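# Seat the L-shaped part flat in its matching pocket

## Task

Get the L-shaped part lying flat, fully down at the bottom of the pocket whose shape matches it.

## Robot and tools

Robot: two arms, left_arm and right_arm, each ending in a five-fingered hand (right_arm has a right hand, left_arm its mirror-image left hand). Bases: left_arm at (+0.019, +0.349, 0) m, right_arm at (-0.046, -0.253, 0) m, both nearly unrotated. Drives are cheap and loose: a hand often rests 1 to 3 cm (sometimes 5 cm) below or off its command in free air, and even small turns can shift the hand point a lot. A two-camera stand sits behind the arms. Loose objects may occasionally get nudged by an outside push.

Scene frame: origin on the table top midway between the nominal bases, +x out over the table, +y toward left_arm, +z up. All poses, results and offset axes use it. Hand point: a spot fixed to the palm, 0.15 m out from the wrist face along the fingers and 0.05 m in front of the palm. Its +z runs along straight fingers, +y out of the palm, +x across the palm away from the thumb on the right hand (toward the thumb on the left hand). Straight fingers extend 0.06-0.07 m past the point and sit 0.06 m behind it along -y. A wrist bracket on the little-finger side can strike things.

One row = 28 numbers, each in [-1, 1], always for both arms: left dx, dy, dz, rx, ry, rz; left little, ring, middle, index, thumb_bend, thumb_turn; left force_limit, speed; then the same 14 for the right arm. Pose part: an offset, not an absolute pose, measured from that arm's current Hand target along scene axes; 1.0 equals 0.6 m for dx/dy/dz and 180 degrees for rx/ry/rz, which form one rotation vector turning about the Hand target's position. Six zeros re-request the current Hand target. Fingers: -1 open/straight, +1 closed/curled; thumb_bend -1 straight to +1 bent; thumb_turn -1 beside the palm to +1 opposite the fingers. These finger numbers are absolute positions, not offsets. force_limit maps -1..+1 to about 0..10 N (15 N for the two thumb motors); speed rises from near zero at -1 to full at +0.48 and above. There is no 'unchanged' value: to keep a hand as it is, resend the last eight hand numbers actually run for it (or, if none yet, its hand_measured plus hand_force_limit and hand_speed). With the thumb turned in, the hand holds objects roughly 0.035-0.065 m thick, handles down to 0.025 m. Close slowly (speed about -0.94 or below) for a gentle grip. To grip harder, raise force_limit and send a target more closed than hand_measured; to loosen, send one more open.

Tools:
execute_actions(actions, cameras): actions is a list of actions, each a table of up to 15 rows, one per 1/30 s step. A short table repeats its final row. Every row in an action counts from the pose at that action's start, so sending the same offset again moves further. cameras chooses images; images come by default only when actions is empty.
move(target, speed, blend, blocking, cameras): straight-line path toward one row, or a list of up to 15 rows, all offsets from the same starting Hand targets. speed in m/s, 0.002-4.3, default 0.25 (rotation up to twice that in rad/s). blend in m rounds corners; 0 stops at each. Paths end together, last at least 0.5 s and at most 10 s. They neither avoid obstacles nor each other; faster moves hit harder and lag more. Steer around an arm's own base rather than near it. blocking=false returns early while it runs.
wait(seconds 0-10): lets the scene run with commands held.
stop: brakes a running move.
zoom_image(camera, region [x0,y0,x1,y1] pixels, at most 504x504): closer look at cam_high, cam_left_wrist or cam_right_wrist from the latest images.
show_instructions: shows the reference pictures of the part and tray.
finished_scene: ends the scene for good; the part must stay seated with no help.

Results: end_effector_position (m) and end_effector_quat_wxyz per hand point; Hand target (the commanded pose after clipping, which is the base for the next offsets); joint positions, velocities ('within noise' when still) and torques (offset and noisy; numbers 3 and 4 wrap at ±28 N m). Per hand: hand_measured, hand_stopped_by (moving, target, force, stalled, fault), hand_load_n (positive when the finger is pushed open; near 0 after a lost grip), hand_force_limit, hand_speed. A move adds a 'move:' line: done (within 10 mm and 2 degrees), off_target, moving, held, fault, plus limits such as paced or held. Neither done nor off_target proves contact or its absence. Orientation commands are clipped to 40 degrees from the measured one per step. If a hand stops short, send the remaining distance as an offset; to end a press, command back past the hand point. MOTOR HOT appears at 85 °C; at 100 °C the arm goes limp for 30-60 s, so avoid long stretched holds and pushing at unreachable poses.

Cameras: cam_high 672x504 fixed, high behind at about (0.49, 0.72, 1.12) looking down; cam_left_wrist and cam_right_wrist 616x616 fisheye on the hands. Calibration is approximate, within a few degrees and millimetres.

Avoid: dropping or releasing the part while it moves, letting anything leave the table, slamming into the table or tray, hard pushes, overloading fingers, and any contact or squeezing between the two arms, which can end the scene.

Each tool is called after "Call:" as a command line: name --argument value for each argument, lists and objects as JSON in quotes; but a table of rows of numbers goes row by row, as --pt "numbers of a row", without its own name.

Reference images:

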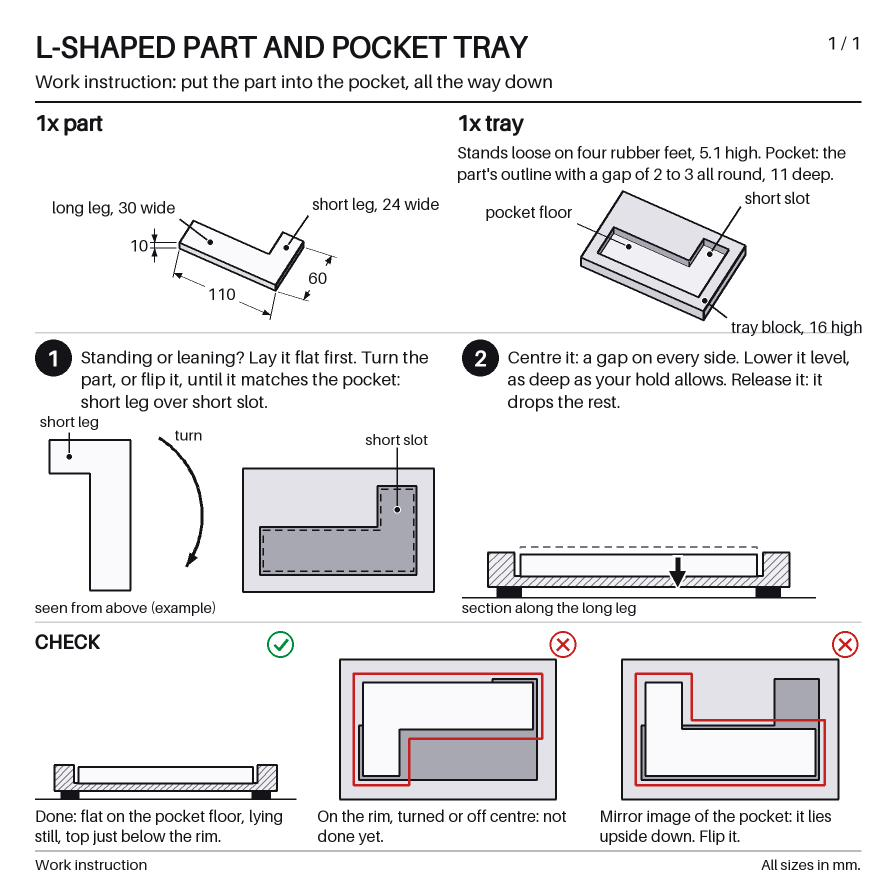

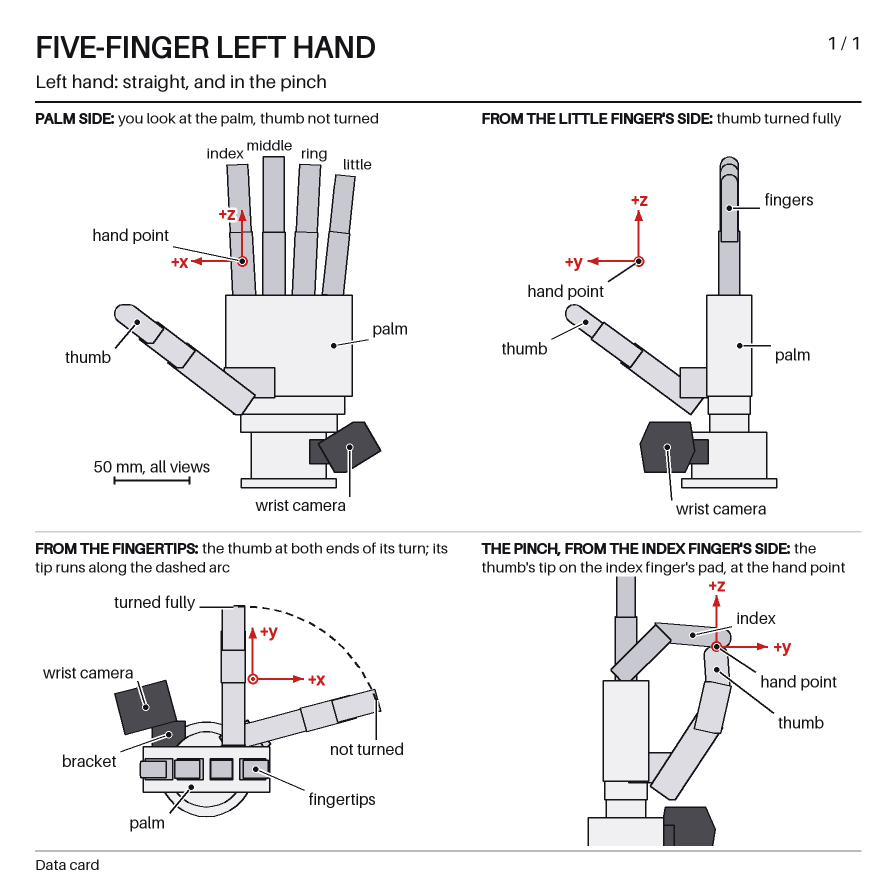

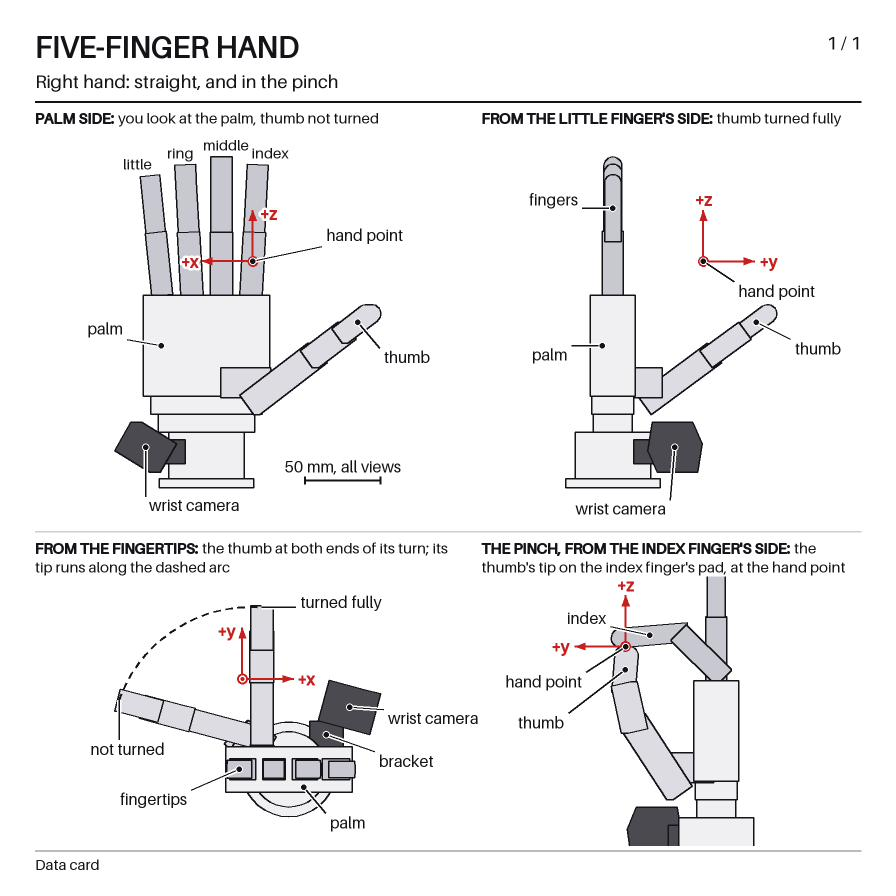

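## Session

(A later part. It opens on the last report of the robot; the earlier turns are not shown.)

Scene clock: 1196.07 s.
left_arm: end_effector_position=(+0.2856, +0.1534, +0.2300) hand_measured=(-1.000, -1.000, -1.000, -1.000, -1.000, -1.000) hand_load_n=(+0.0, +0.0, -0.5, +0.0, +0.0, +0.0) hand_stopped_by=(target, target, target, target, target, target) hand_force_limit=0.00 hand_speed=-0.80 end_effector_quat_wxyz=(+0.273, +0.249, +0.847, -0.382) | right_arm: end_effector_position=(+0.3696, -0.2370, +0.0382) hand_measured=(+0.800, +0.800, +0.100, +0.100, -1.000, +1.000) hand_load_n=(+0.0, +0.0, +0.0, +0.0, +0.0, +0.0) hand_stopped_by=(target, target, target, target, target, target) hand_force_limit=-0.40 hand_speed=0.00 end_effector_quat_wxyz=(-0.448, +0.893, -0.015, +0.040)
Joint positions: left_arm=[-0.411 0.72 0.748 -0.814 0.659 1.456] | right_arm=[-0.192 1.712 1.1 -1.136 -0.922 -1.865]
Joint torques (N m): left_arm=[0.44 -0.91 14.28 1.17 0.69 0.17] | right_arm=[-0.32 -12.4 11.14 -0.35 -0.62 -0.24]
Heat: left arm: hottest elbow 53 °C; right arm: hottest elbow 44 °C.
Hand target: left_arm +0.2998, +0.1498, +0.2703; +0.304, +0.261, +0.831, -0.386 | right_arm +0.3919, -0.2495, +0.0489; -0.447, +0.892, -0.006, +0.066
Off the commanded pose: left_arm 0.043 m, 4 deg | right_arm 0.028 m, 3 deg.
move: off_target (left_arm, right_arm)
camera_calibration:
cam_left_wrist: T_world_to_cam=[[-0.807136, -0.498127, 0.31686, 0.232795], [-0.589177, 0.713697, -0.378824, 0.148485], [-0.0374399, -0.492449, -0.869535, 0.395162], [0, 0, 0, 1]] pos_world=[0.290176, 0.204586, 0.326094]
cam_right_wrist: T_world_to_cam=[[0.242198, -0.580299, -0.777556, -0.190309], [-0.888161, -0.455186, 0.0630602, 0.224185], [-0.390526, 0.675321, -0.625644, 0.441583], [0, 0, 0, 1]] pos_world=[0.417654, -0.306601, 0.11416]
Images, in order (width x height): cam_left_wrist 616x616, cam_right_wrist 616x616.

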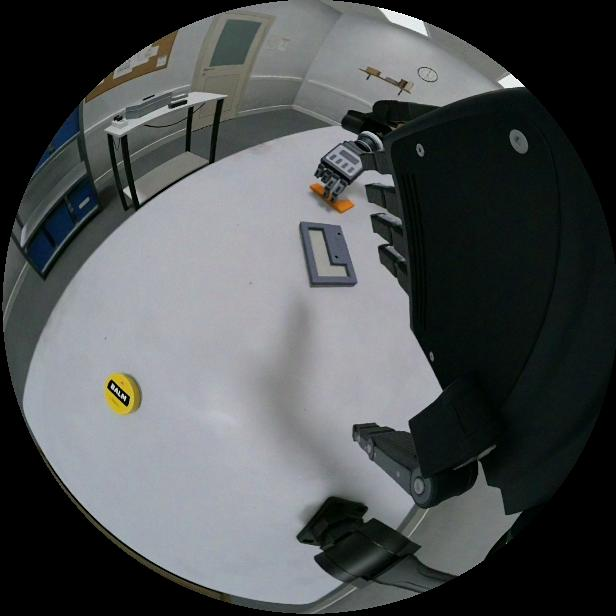

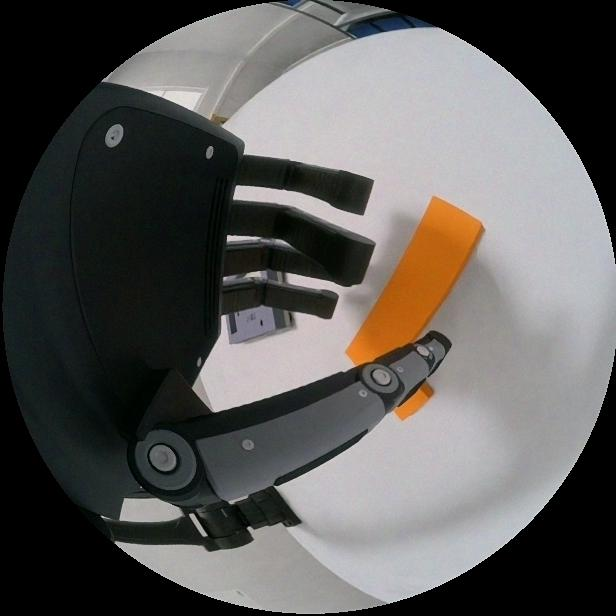

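Call:
move --target '[0, 0, 0, 0, 0, 0, -1, -1, -1, -1, -1, -1, 0, -0.8, 0.003, -0.006, -0.0233, 0, 0, 0, 0.8, 0.8, 0.1, 0.1, -1, 1, -0.4, 0.0]' --cameras '["cam_left_wrist", "cam_right_wrist"]' --speed 0.08

Call:
zoom_image --camera "cam_right_wrist" --region '[290, 180, 490, 380]'

Call:
zoom_image --camera "cam_left_wrist" --region '[290, 150, 370, 230]'

Scene clock: 1213.87 s.
left_arm: end_effector_position=(+0.2856, +0.1534, +0.2300) hand_measured=(-1.000, -1.000, -1.000, -1.000, -1.000, -1.000) hand_load_n=(+0.0, +0.0, +0.0, +0.0, +0.0, -0.5) hand_stopped_by=(target, target, target, target, target, target) hand_force_limit=0.00 hand_speed=-0.80 end_effector_quat_wxyz=(+0.273, +0.249, +0.847, -0.382) | right_arm: end_effector_position=(+0.3699, -0.2391, +0.0270) hand_measured=(+0.800, +0.800, +0.100, +0.100, -1.000, +1.000) hand_load_n=(+0.0, +0.0, +0.0, +0.0, +0.0, +0.0) hand_stopped_by=(target, target, target, target, target, target) hand_force_limit=-0.40 hand_speed=0.00 end_effector_quat_wxyz=(-0.450, +0.892, -0.016, +0.036)
Joint positions: left_arm=[-0.411 0.72 0.748 -0.814 0.659 1.456] | right_arm=[-0.196 1.739 1.1 -1.127 -0.922 -1.877]
Joint torques (N m): left_arm=[0.32 -0.97 14.28 1.02 0.69 0.17] | right_arm=[-0.5 -12.45 10.73 0.65 -0.6 -0.22]
Heat: left arm: hottest elbow 53 °C; right arm: hottest elbow 45 °C.
Hand target: left_arm +0.2998, +0.1498, +0.2703; +0.304, +0.261, +0.831, -0.386 | right_arm +0.3937, -0.2531, +0.0350; -0.447, +0.892, -0.006, +0.066
Off the commanded pose: left_arm 0.043 m, 4 deg | right_arm 0.029 m, 4 deg.
move: off_target (left_arm, right_arm)
camera_calibration:
cam_left_wrist: T_world_to_cam=[[-0.807136, -0.498127, 0.31686, 0.232795], [-0.589177, 0.713697, -0.378824, 0.148485], [-0.0374399, -0.492449, -0.869535, 0.395162], [0, 0, 0, 1]] pos_world=[0.290176, 0.204586, 0.326094]
cam_right_wrist: T_world_to_cam=[[0.237521, -0.577002, -0.781442, -0.197737], [-0.886389, -0.457825, 0.06863, 0.222787], [-0.397364, 0.676361, -0.620192, 0.438673], [0, 0, 0, 1]] pos_world=[0.418756, -0.308799, 0.102251]
Images, in order (width x height): cam_left_wrist 616x616, cam_right_wrist 616x616.

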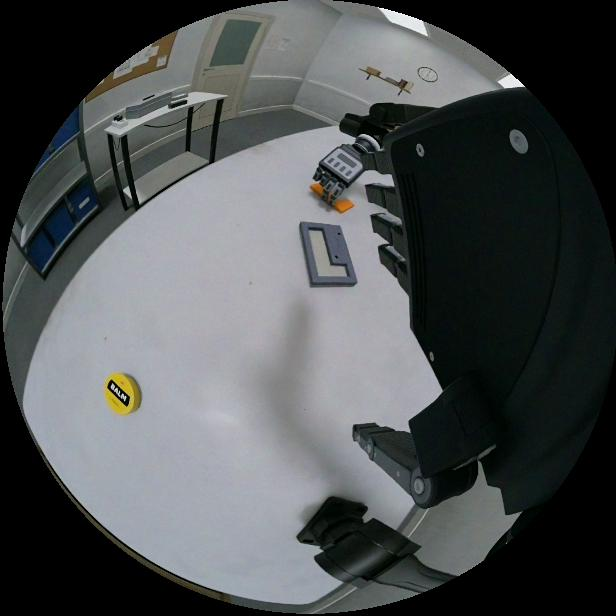

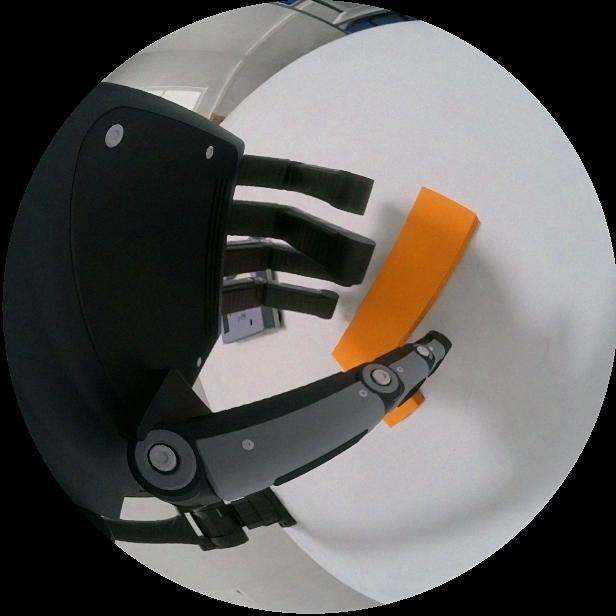

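Scaled by 2.520 from the camera's 616x616 image, which has a finer 880x880 frame.

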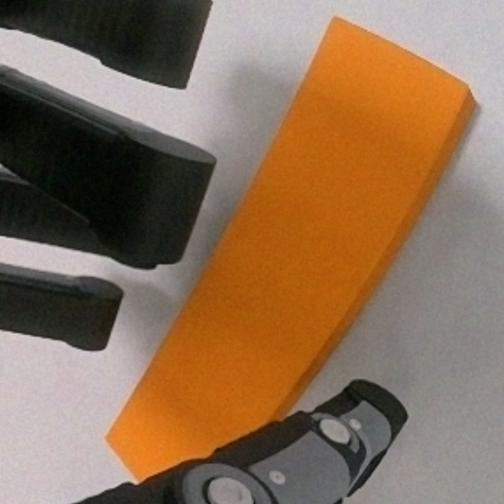

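Scaled by 6.300 from the camera's 616x616 image, which has a finer 880x880 frame.

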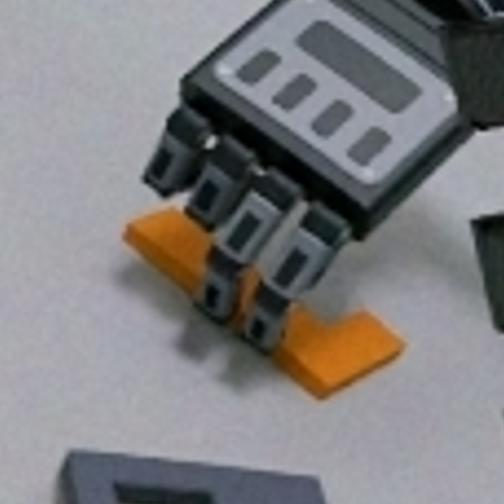

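Call:
move --target '[0, 0, 0, 0, 0, 0, -1, -1, -1, -1, -1, -1, 0, -0.8, 0, 0, -0.01, 0, 0, 0, 0.8, 0.8, 0.1, 0.1, -1, 1, -0.4, 0.0]' --cameras '["cam_left_wrist", "cam_right_wrist"]' --speed 0.06

Call:
zoom_image --camera "cam_right_wrist" --region '[290, 180, 490, 380]'

Call:
zoom_image --camera "cam_left_wrist" --region '[290, 150, 370, 230]'

Scene clock: 1223.20 s.
left_arm: end_effector_position=(+0.2856, +0.1534, +0.2300) hand_measured=(-1.000, -1.000, -1.000, -1.000, -1.000, -1.000) hand_load_n=(+0.0, +0.0, +0.0, +0.0, +0.0, -0.5) hand_stopped_by=(target, target, target, target, target, target) hand_force_limit=0.00 hand_speed=-0.80 end_effector_quat_wxyz=(+0.273, +0.249, +0.847, -0.382) | right_arm: end_effector_position=(+0.3702, -0.2391, +0.0238) hand_measured=(+0.800, +0.800, +0.100, +0.100, -1.000, +1.000) hand_load_n=(+0.0, +0.0, +0.0, +0.0, +0.0, +0.0) hand_stopped_by=(target, target, target, target, target, target) hand_force_limit=-0.40 hand_speed=0.00 end_effector_quat_wxyz=(-0.450, +0.892, -0.017, +0.035)
Joint positions: left_arm=[-0.411 0.72 0.748 -0.814 0.659 1.456] | right_arm=[-0.196 1.747 1.1 -1.123 -0.922 -1.877]
Joint torques (N m): left_arm=[0.44 -0.91 14.19 1.09 0.69 0.18] | right_arm=[-1.26 -12.4 10.24 0.7 -0.6 -0.23]
Heat: left arm: hottest elbow 54 °C; right arm: hottest elbow 45 °C.
Hand target: left_arm +0.2998, +0.1498, +0.2703; +0.304, +0.261, +0.831, -0.386 | right_arm +0.3937, -0.2531, +0.0290; -0.447, +0.892, -0.006, +0.066
Off the commanded pose: left_arm 0.043 m, 4 deg | right_arm 0.028 m, 4 deg.
move: off_target (left_arm, right_arm)
camera_calibration:
cam_left_wrist: T_world_to_cam=[[-0.807136, -0.498127, 0.31686, 0.232795], [-0.589177, 0.713697, -0.378824, 0.148485], [-0.0374399, -0.492449, -0.869535, 0.395162], [0, 0, 0, 1]] pos_world=[0.290176, 0.204586, 0.326094]
cam_right_wrist: T_world_to_cam=[[0.235152, -0.576427, -0.782583, -0.199291], [-0.886209, -0.457823, 0.0709284, 0.223117], [-0.39917, 0.676853, -0.618493, 0.437571], [0, 0, 0, 1]] pos_world=[0.419257, -0.308899, 0.0988476]
Images, in order (width x height): cam_left_wrist 616x616, cam_right_wrist 616x616.

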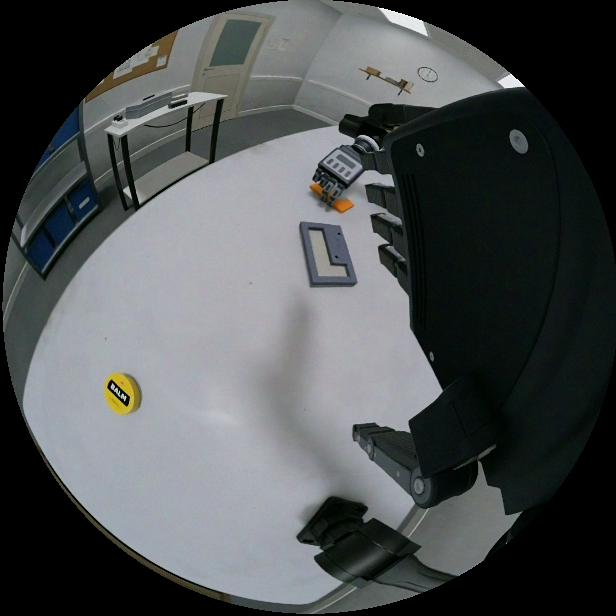

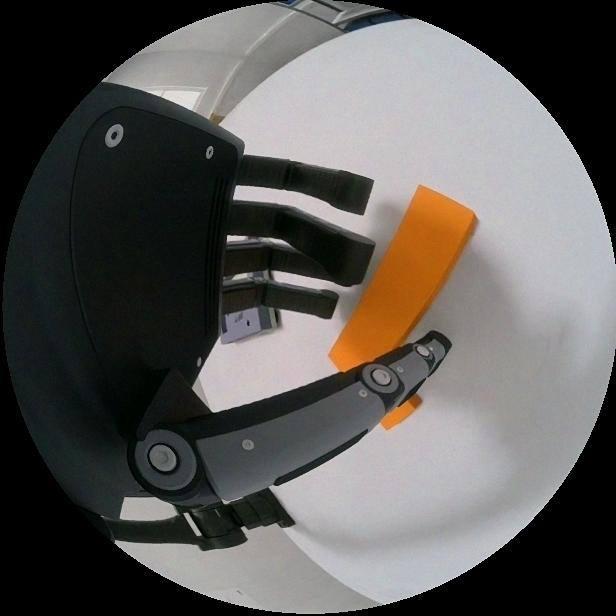

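Scaled by 2.520 from the camera's 616x616 image, which has a finer 880x880 frame.

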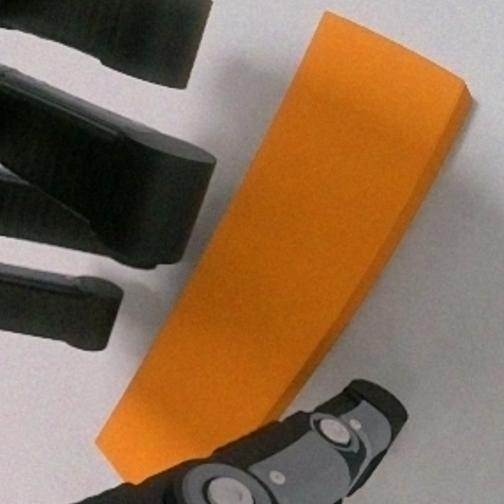

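Scaled by 6.300 from the camera's 616x616 image, which has a finer 880x880 frame.

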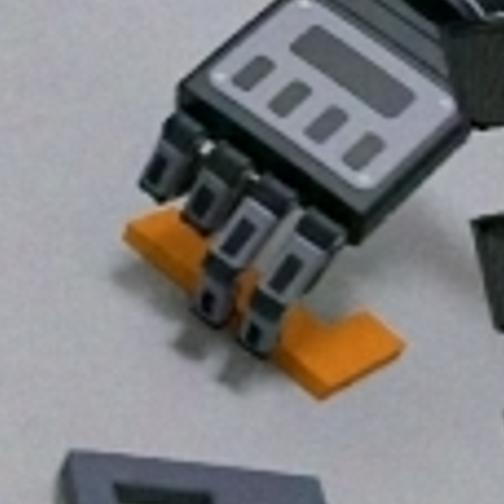

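Call:
move --target '[0, 0, 0, 0, 0, 0, -1, -1, -1, -1, -1, -1, 0, -0.8, 0, 0, -0.008, 0, 0, 0, 0.8, 0.8, 0.1, 0.1, -1, 1, -0.4, 0.0]' --cameras '["cam_left_wrist", "cam_right_wrist"]' --speed 0.06

Call:
zoom_image --camera "cam_left_wrist" --region '[290, 150, 370, 230]'

Scene clock: 1230.10 s.
left_arm: end_effector_position=(+0.2856, +0.1534, +0.2300) hand_measured=(-1.000, -1.000, -1.000, -1.000, -1.000, -1.000) hand_load_n=(-0.5, +0.0, +0.0, +0.0, +0.0, +0.0) hand_stopped_by=(target, target, target, target, target, target) hand_force_limit=0.00 hand_speed=-0.80 end_effector_quat_wxyz=(+0.273, +0.249, +0.847, -0.382) | right_arm: end_effector_position=(+0.3722, -0.2396, +0.0201) hand_measured=(+0.800, +0.800, +0.100, +0.100, -1.000, +1.000) hand_load_n=(+0.0, +0.0, +0.0, -0.5, +0.0, +0.0) hand_stopped_by=(target, target, target, target, target, target) hand_force_limit=-0.40 hand_speed=0.00 end_effector_quat_wxyz=(-0.450, +0.892, -0.016, +0.037)
Joint positions: left_arm=[-0.411 0.72 0.748 -0.814 0.659 1.456] | right_arm=[-0.196 1.755 1.1 -1.11 -0.922 -1.877]
Joint torques (N m): left_arm=[0.38 -0.73 14.26 1.03 0.7 0.17] | right_arm=[-0.5 -13.04 9.72 0.73 -0.62 -0.23]
Heat: left arm: hottest elbow 54 °C; right arm: hottest elbow 45 °C.
Hand target: left_arm +0.2998, +0.1498, +0.2703; +0.304, +0.261, +0.831, -0.386 | right_arm +0.3937, -0.2531, +0.0242; -0.447, +0.892, -0.006, +0.066
Off the commanded pose: left_arm 0.043 m, 4 deg | right_arm 0.026 m, 4 deg.
move: off_target (left_arm, right_arm)
camera_calibration:
cam_left_wrist: T_world_to_cam=[[-0.807136, -0.498127, 0.31686, 0.232795], [-0.589177, 0.713697, -0.378824, 0.148485], [-0.0374399, -0.492449, -0.869535, 0.395162], [0, 0, 0, 1]] pos_world=[0.290176, 0.204586, 0.326094]
cam_right_wrist: T_world_to_cam=[[0.23865, -0.577279, -0.780893, -0.204396], [-0.886529, -0.457731, 0.0674465, 0.225168], [-0.396375, 0.676188, -0.621012, 0.43534], [0, 0, 0, 1]] pos_world=[0.420955, -0.309298, 0.0955534]
Images, in order (width x height): cam_left_wrist 616x616, cam_right_wrist 616x616.

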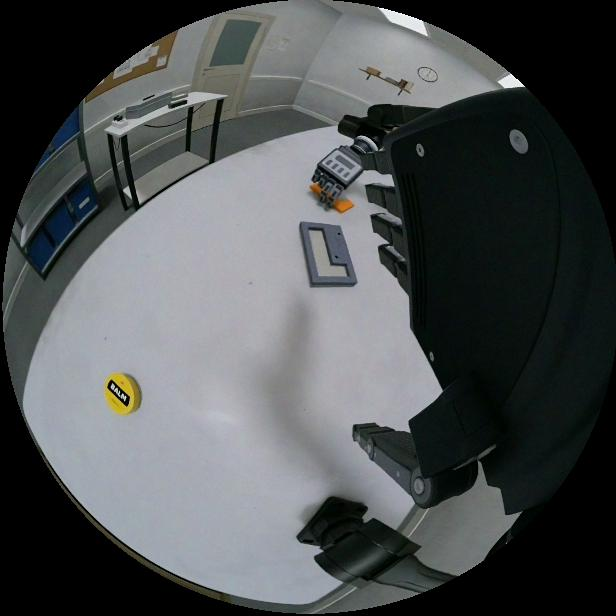

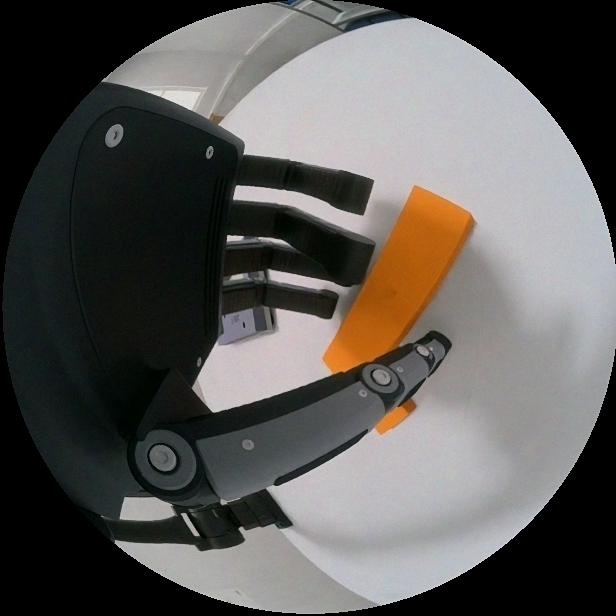

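Scaled by 6.300 from the camera's 616x616 image, which has a finer 880x880 frame.

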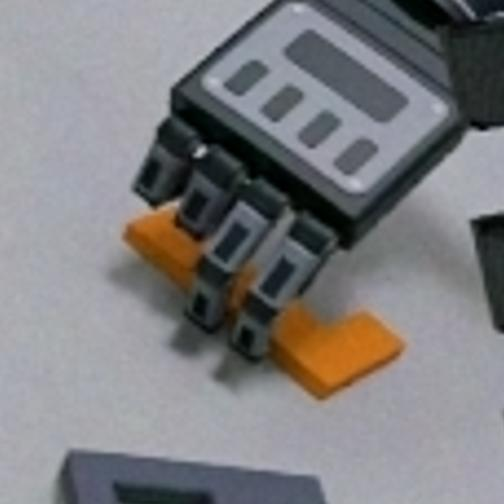

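Call:
move --target '[0, 0, 0, 0, 0, 0, -1, -1, -1, -1, -1, -1, 0, -0.8, 0, 0, 0, 0, 0, 0, 0.8, 0.8, 0.1, 0.1, -0.3, 1, -0.6, -0.92]' --cameras '["cam_left_wrist", "cam_right_wrist"]' --speed 0.06

Call:
zoom_image --camera "cam_left_wrist" --region '[290, 150, 370, 230]'

Call:
zoom_image --camera "cam_right_wrist" --region '[290, 180, 490, 380]'

Scene clock: 1241.60 s.
left_arm: end_effector_position=(+0.2856, +0.1534, +0.2300) hand_measured=(-1.000, -1.000, -1.000, -1.000, -1.000, -1.000) hand_load_n=(+0.0, +0.0, +0.0, +0.0, +0.0, +0.0) hand_stopped_by=(target, target, target, target, target, target) hand_force_limit=0.00 hand_speed=-0.80 end_effector_quat_wxyz=(+0.273, +0.249, +0.847, -0.382) | right_arm: end_effector_position=(+0.3722, -0.2396, +0.0201) hand_measured=(+0.800, +0.800, +0.100, +0.100, -0.632, +1.000) hand_load_n=(+0.0, +0.0, +2.5, +0.0, +3.0, +0.0) hand_stopped_by=(target, target, target, target, force, target) hand_force_limit=-0.60 hand_speed=-0.92 end_effector_quat_wxyz=(-0.450, +0.892, -0.016, +0.037)
Joint positions: left_arm=[-0.411 0.72 0.748 -0.814 0.659 1.456] | right_arm=[-0.196 1.755 1.1 -1.11 -0.922 -1.877]
Joint torques (N m): left_arm=[0.5 -0.97 14.17 1.09 0.71 0.18] | right_arm=[-0.79 -12.75 9.77 0.72 -0.63 -0.26]
Heat: left arm: hottest elbow 54 °C; right arm: hottest elbow 45 °C.
Hand target: left_arm +0.2998, +0.1498, +0.2703; +0.304, +0.261, +0.831, -0.386 | right_arm +0.3937, -0.2531, +0.0242; -0.447, +0.892, -0.006, +0.066
Off the commanded pose: left_arm 0.043 m, 4 deg | right_arm 0.026 m, 4 deg.
move: off_target (left_arm, right_arm)
camera_calibration:
cam_left_wrist: T_world_to_cam=[[-0.807136, -0.498127, 0.31686, 0.232795], [-0.589177, 0.713697, -0.378824, 0.148485], [-0.0374399, -0.492449, -0.869535, 0.395162], [0, 0, 0, 1]] pos_world=[0.290176, 0.204586, 0.326094]
cam_right_wrist: T_world_to_cam=[[0.23865, -0.577279, -0.780893, -0.204396], [-0.886529, -0.457731, 0.0674465, 0.225168], [-0.396375, 0.676188, -0.621012, 0.43534], [0, 0, 0, 1]] pos_world=[0.420955, -0.309298, 0.0955534]
Images, in order (width x height): cam_left_wrist 616x616, cam_right_wrist 616x616.

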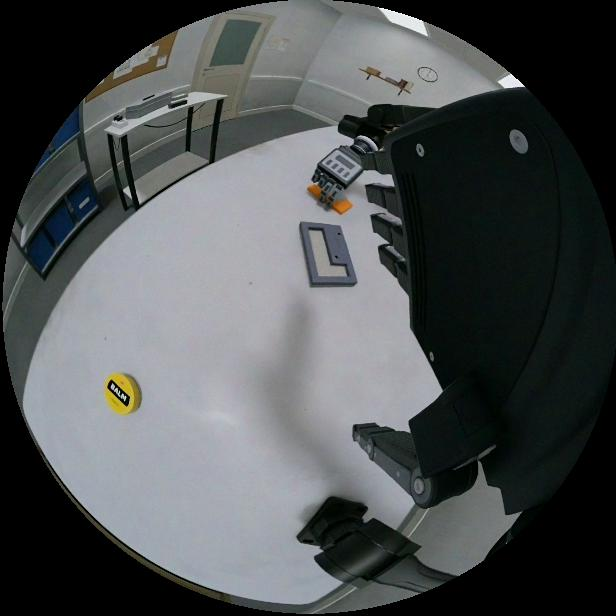

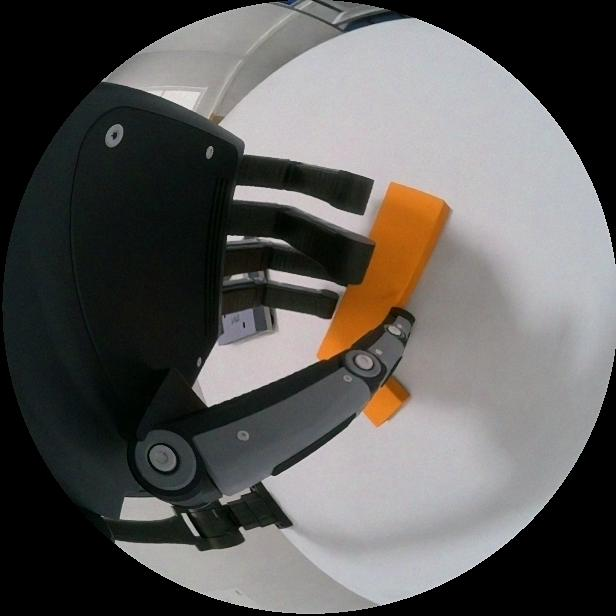

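Scaled by 6.300 from the camera's 616x616 image, which has a finer 880x880 frame.

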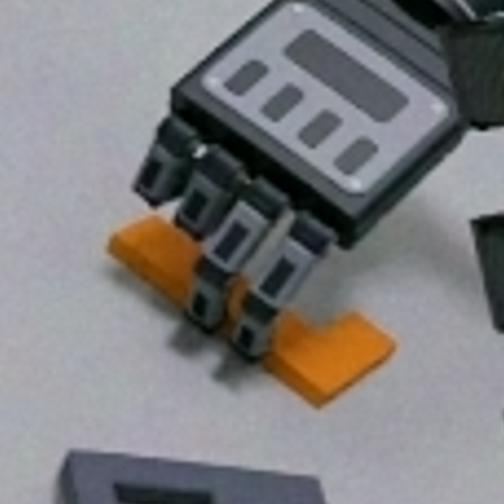

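Scaled by 2.520 from the camera's 616x616 image, which has a finer 880x880 frame.

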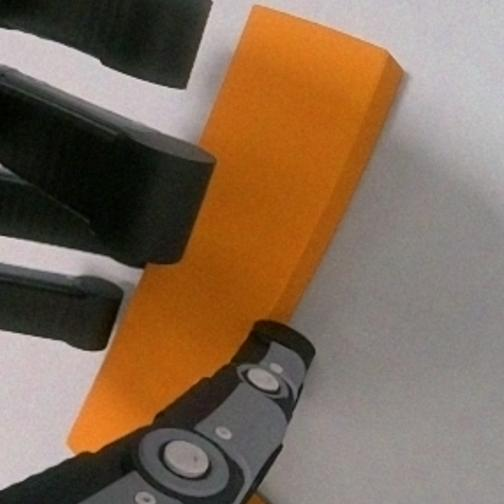

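Call:
move --target '[0, 0, 0, 0, 0, 0, -1, -1, -1, -1, -1, -1, 0, -0.8, 0, 0, 0, 0, 0, 0, 0.8, 0.8, 0.1, 0.5, -0.3, 1, -0.6, -0.93]' --cameras '["cam_left_wrist", "cam_right_wrist"]' --speed 0.06

Call:
zoom_image --camera "cam_right_wrist" --region '[290, 180, 490, 380]'

Scene clock: 1250.73 s.
left_arm: end_effector_position=(+0.2856, +0.1534, +0.2300) hand_measured=(-1.000, -1.000, -1.000, -1.000, -1.000, -1.000) hand_load_n=(+0.0, +0.0, +0.0, +0.0, +0.0, +0.0) hand_stopped_by=(target, target, target, target, target, target) hand_force_limit=0.00 hand_speed=-0.80 end_effector_quat_wxyz=(+0.273, +0.249, +0.847, -0.382) | right_arm: end_effector_position=(+0.3722, -0.2396, +0.0201) hand_measured=(+0.800, +0.800, +0.100, +0.152, -0.634, +1.000) hand_load_n=(+0.0, +0.0, +1.5, +2.0, +4.0, -1.0) hand_stopped_by=(target, target, target, force, force, target) hand_force_limit=-0.60 hand_speed=-0.93 end_effector_quat_wxyz=(-0.450, +0.892, -0.016, +0.037)
Joint positions: left_arm=[-0.411 0.72 0.748 -0.814 0.659 1.456] | right_arm=[-0.196 1.755 1.1 -1.11 -0.922 -1.877]
Joint torques (N m): left_arm=[0.03 -1.03 14.19 1.05 0.71 0.15] | right_arm=[-0.5 -12.63 9.78 0.69 -0.6 -0.24]
Heat: left arm: hottest elbow 54 °C; right arm: hottest elbow 45 °C.
Hand target: left_arm +0.2998, +0.1498, +0.2703; +0.304, +0.261, +0.831, -0.386 | right_arm +0.3937, -0.2531, +0.0242; -0.447, +0.892, -0.006, +0.066
Off the commanded pose: left_arm 0.043 m, 4 deg | right_arm 0.026 m, 4 deg.
move: off_target (left_arm, right_arm)
camera_calibration:
cam_left_wrist: T_world_to_cam=[[-0.807136, -0.498127, 0.31686, 0.232795], [-0.589177, 0.713697, -0.378824, 0.148485], [-0.0374399, -0.492449, -0.869535, 0.395162], [0, 0, 0, 1]] pos_world=[0.290176, 0.204586, 0.326094]
cam_right_wrist: T_world_to_cam=[[0.23865, -0.577279, -0.780893, -0.204396], [-0.886529, -0.457731, 0.0674465, 0.225168], [-0.396375, 0.676188, -0.621012, 0.43534], [0, 0, 0, 1]] pos_world=[0.420955, -0.309298, 0.0955534]
Images, in order (width x height): cam_left_wrist 616x616, cam_right_wrist 616x616.

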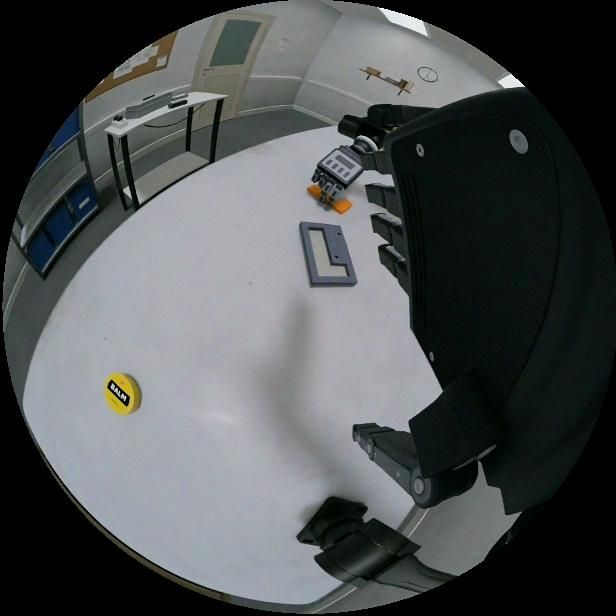

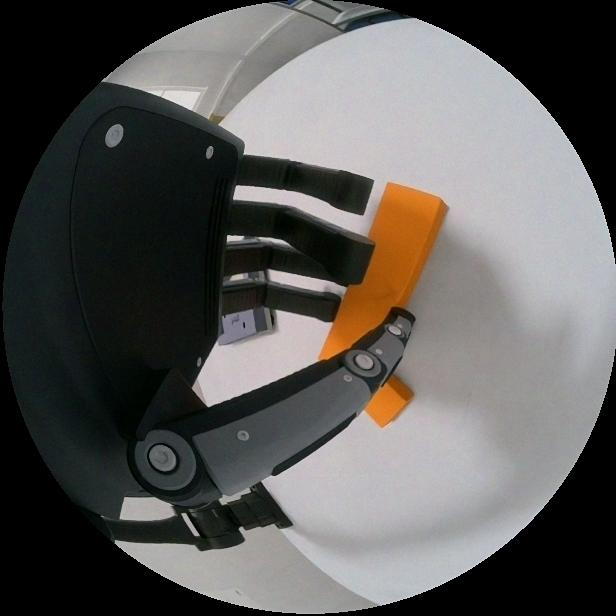

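Scaled by 2.520 from the camera's 616x616 image, which has a finer 880x880 frame.

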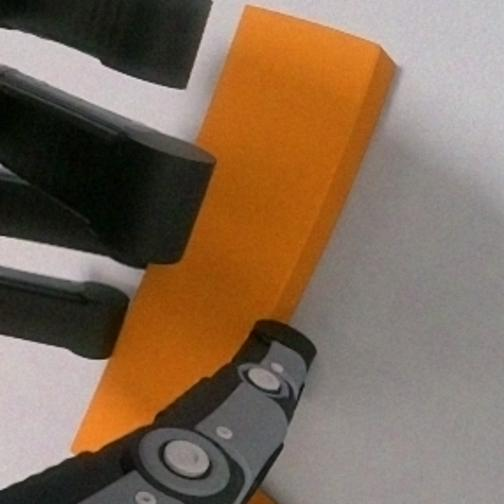

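Call:
move --target '[0, 0, 0, 0, 0, 0, -1, -1, -1, -1, -1, -1, 0, -0.8, 0, 0, 0, 0, 0, 0, 0.8, 0.8, 0.1, 0.5, -0.2, 1, -0.2, -0.94]' --cameras '[]' --speed 0.06

Scene clock: 1256.20 s.
left_arm: end_effector_position=(+0.2856, +0.1534, +0.2300) hand_measured=(-1.000, -1.000, -1.000, -1.000, -1.000, -1.000) hand_load_n=(-0.5, +0.0, +0.0, +0.0, +0.0, +0.0) hand_stopped_by=(target, target, target, target, target, target) hand_force_limit=0.00 hand_speed=-0.80 end_effector_quat_wxyz=(+0.273, +0.249, +0.847, -0.382) | right_arm: end_effector_position=(+0.3722, -0.2396, +0.0201) hand_measured=(+0.800, +0.800, +0.100, +0.152, -0.626, +1.000) hand_load_n=(+0.0, +0.0, +2.0, +2.5, +5.5, -1.5) hand_stopped_by=(target, target, target, force, force, target) hand_force_limit=-0.20 hand_speed=-0.94 end_effector_quat_wxyz=(-0.450, +0.892, -0.016, +0.037)
Joint positions: left_arm=[-0.411 0.72 0.748 -0.814 0.659 1.456] | right_arm=[-0.196 1.755 1.1 -1.11 -0.922 -1.877]
Joint torques (N m): left_arm=[0.26 -0.91 14.3 1.09 0.69 0.19] | right_arm=[-0.62 -12.57 9.77 0.68 -0.59 -0.23]
Heat: left arm: hottest elbow 54 °C; right arm: hottest elbow 45 °C.
Hand target: left_arm +0.2998, +0.1498, +0.2703; +0.304, +0.261, +0.831, -0.386 | right_arm +0.3937, -0.2531, +0.0242; -0.447, +0.892, -0.006, +0.066
Off the commanded pose: left_arm 0.043 m, 4 deg | right_arm 0.026 m, 4 deg.
move: off_target (left_arm, right_arm)
No camera images: "cameras" was empty.

Call:
move --target '[0, 0, 0, 0, 0, 0, -1, -1, -1, -1, -1, -1, 0, -0.8, 0, 0.0, 0.17, 0, 0, 0, 0.8, 0.8, 0.1, 0.5, -0.2, 1, -0.2, -0.94]' --cameras '["all"]' --speed 0.08

Call:
zoom_image --camera "cam_left_wrist" --region '[290, 130, 390, 230]'

Call:
zoom_image --camera "cam_right_wrist" --region '[290, 180, 490, 380]'

Scene clock: 1267.03 s.
left_arm: end_effector_position=(+0.2856, +0.1534, +0.2300) hand_measured=(-1.000, -1.000, -1.000, -1.000, -1.000, -1.000) hand_load_n=(+0.0, +0.0, +0.0, +0.0, +0.0, +0.0) hand_stopped_by=(target, target, target, target, target, target) hand_force_limit=0.00 hand_speed=-0.80 end_effector_quat_wxyz=(+0.273, +0.249, +0.847, -0.382) | right_arm: end_effector_position=(+0.3754, -0.2404, +0.1001) hand_measured=(+0.800, +0.800, +0.100, +0.152, -0.626, +1.000) hand_load_n=(+0.0, +0.0, +3.0, +0.5, +3.5, +0.5) hand_stopped_by=(target, target, target, force, force, target) hand_force_limit=-0.20 hand_speed=-0.94 end_effector_quat_wxyz=(-0.451, +0.892, -0.018, +0.032)
Joint positions: left_arm=[-0.411 0.72 0.748 -0.814 0.659 1.456] | right_arm=[-0.196 1.658 1.212 -1.331 -0.922 -1.877]
Joint torques (N m): left_arm=[0.85 -0.85 14.23 1.06 0.71 0.18] | right_arm=[-0.44 -14.92 12.19 -0.27 -0.58 -0.23]
Heat: left arm: hottest elbow 54 °C; right arm: hottest elbow 45 °C.
Hand target: left_arm +0.2998, +0.1498, +0.2703; +0.304, +0.261, +0.831, -0.386 | right_arm +0.3937, -0.2531, +0.1262; -0.447, +0.892, -0.006, +0.066
Off the commanded pose: left_arm 0.043 m, 4 deg | right_arm 0.034 m, 4 deg.
move: off_target (left_arm, right_arm)
camera_calibration:
cam_left_wrist: T_world_to_cam=[[-0.807136, -0.498127, 0.31686, 0.232795], [-0.589177, 0.713697, -0.378824, 0.148485], [-0.0374399, -0.492449, -0.869535, 0.395162], [0, 0, 0, 1]] pos_world=[0.290176, 0.204586, 0.326094]
cam_right_wrist: T_world_to_cam=[[0.229306, -0.574968, -0.785386, -0.138645], [-0.885639, -0.457995, 0.0767135, 0.22093], [-0.40381, 0.677977, -0.614235, 0.489351], [0, 0, 0, 1]] pos_world=[0.425061, -0.3103, 0.174738]

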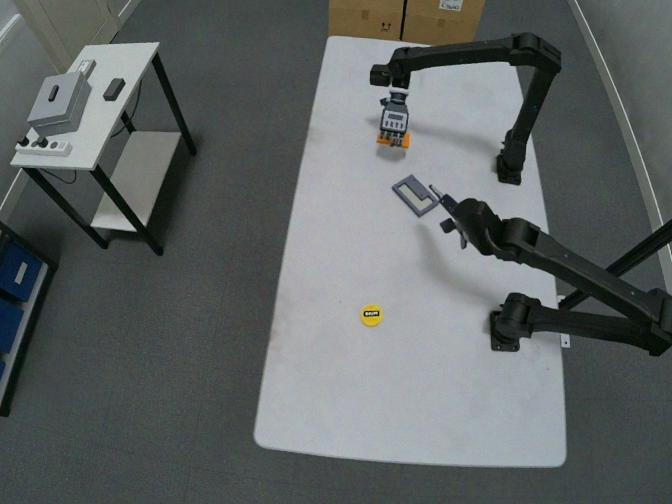

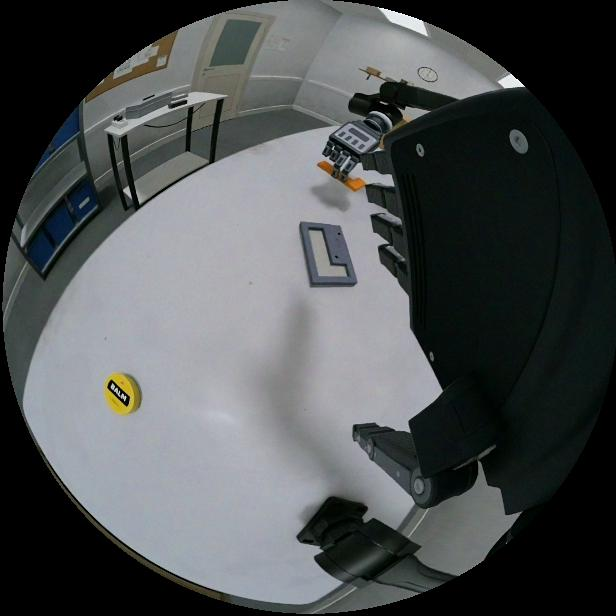

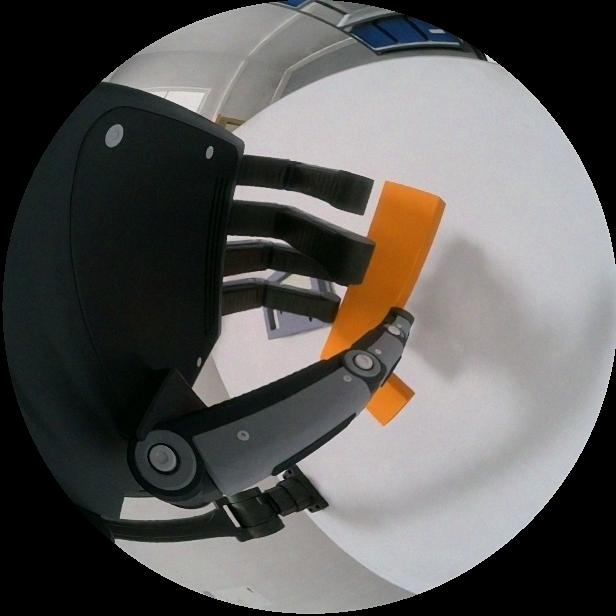

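Scaled by 5.040 from the camera's 616x616 image, which has a finer 880x880 frame.

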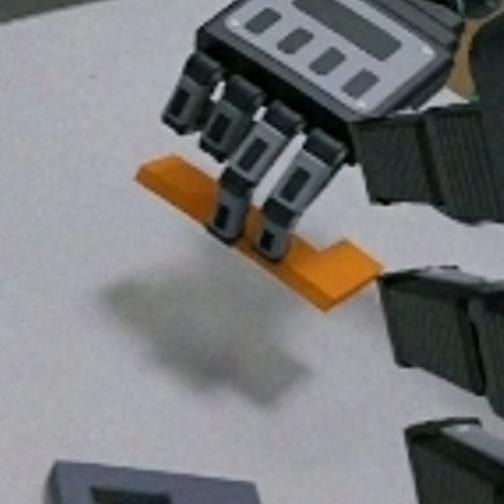

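Scaled by 2.520 from the camera's 616x616 image, which has a finer 880x880 frame.

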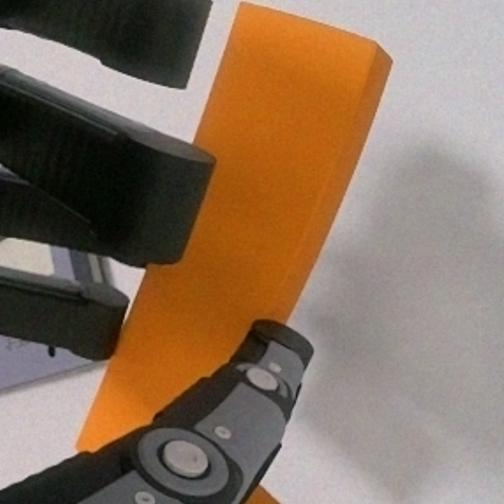

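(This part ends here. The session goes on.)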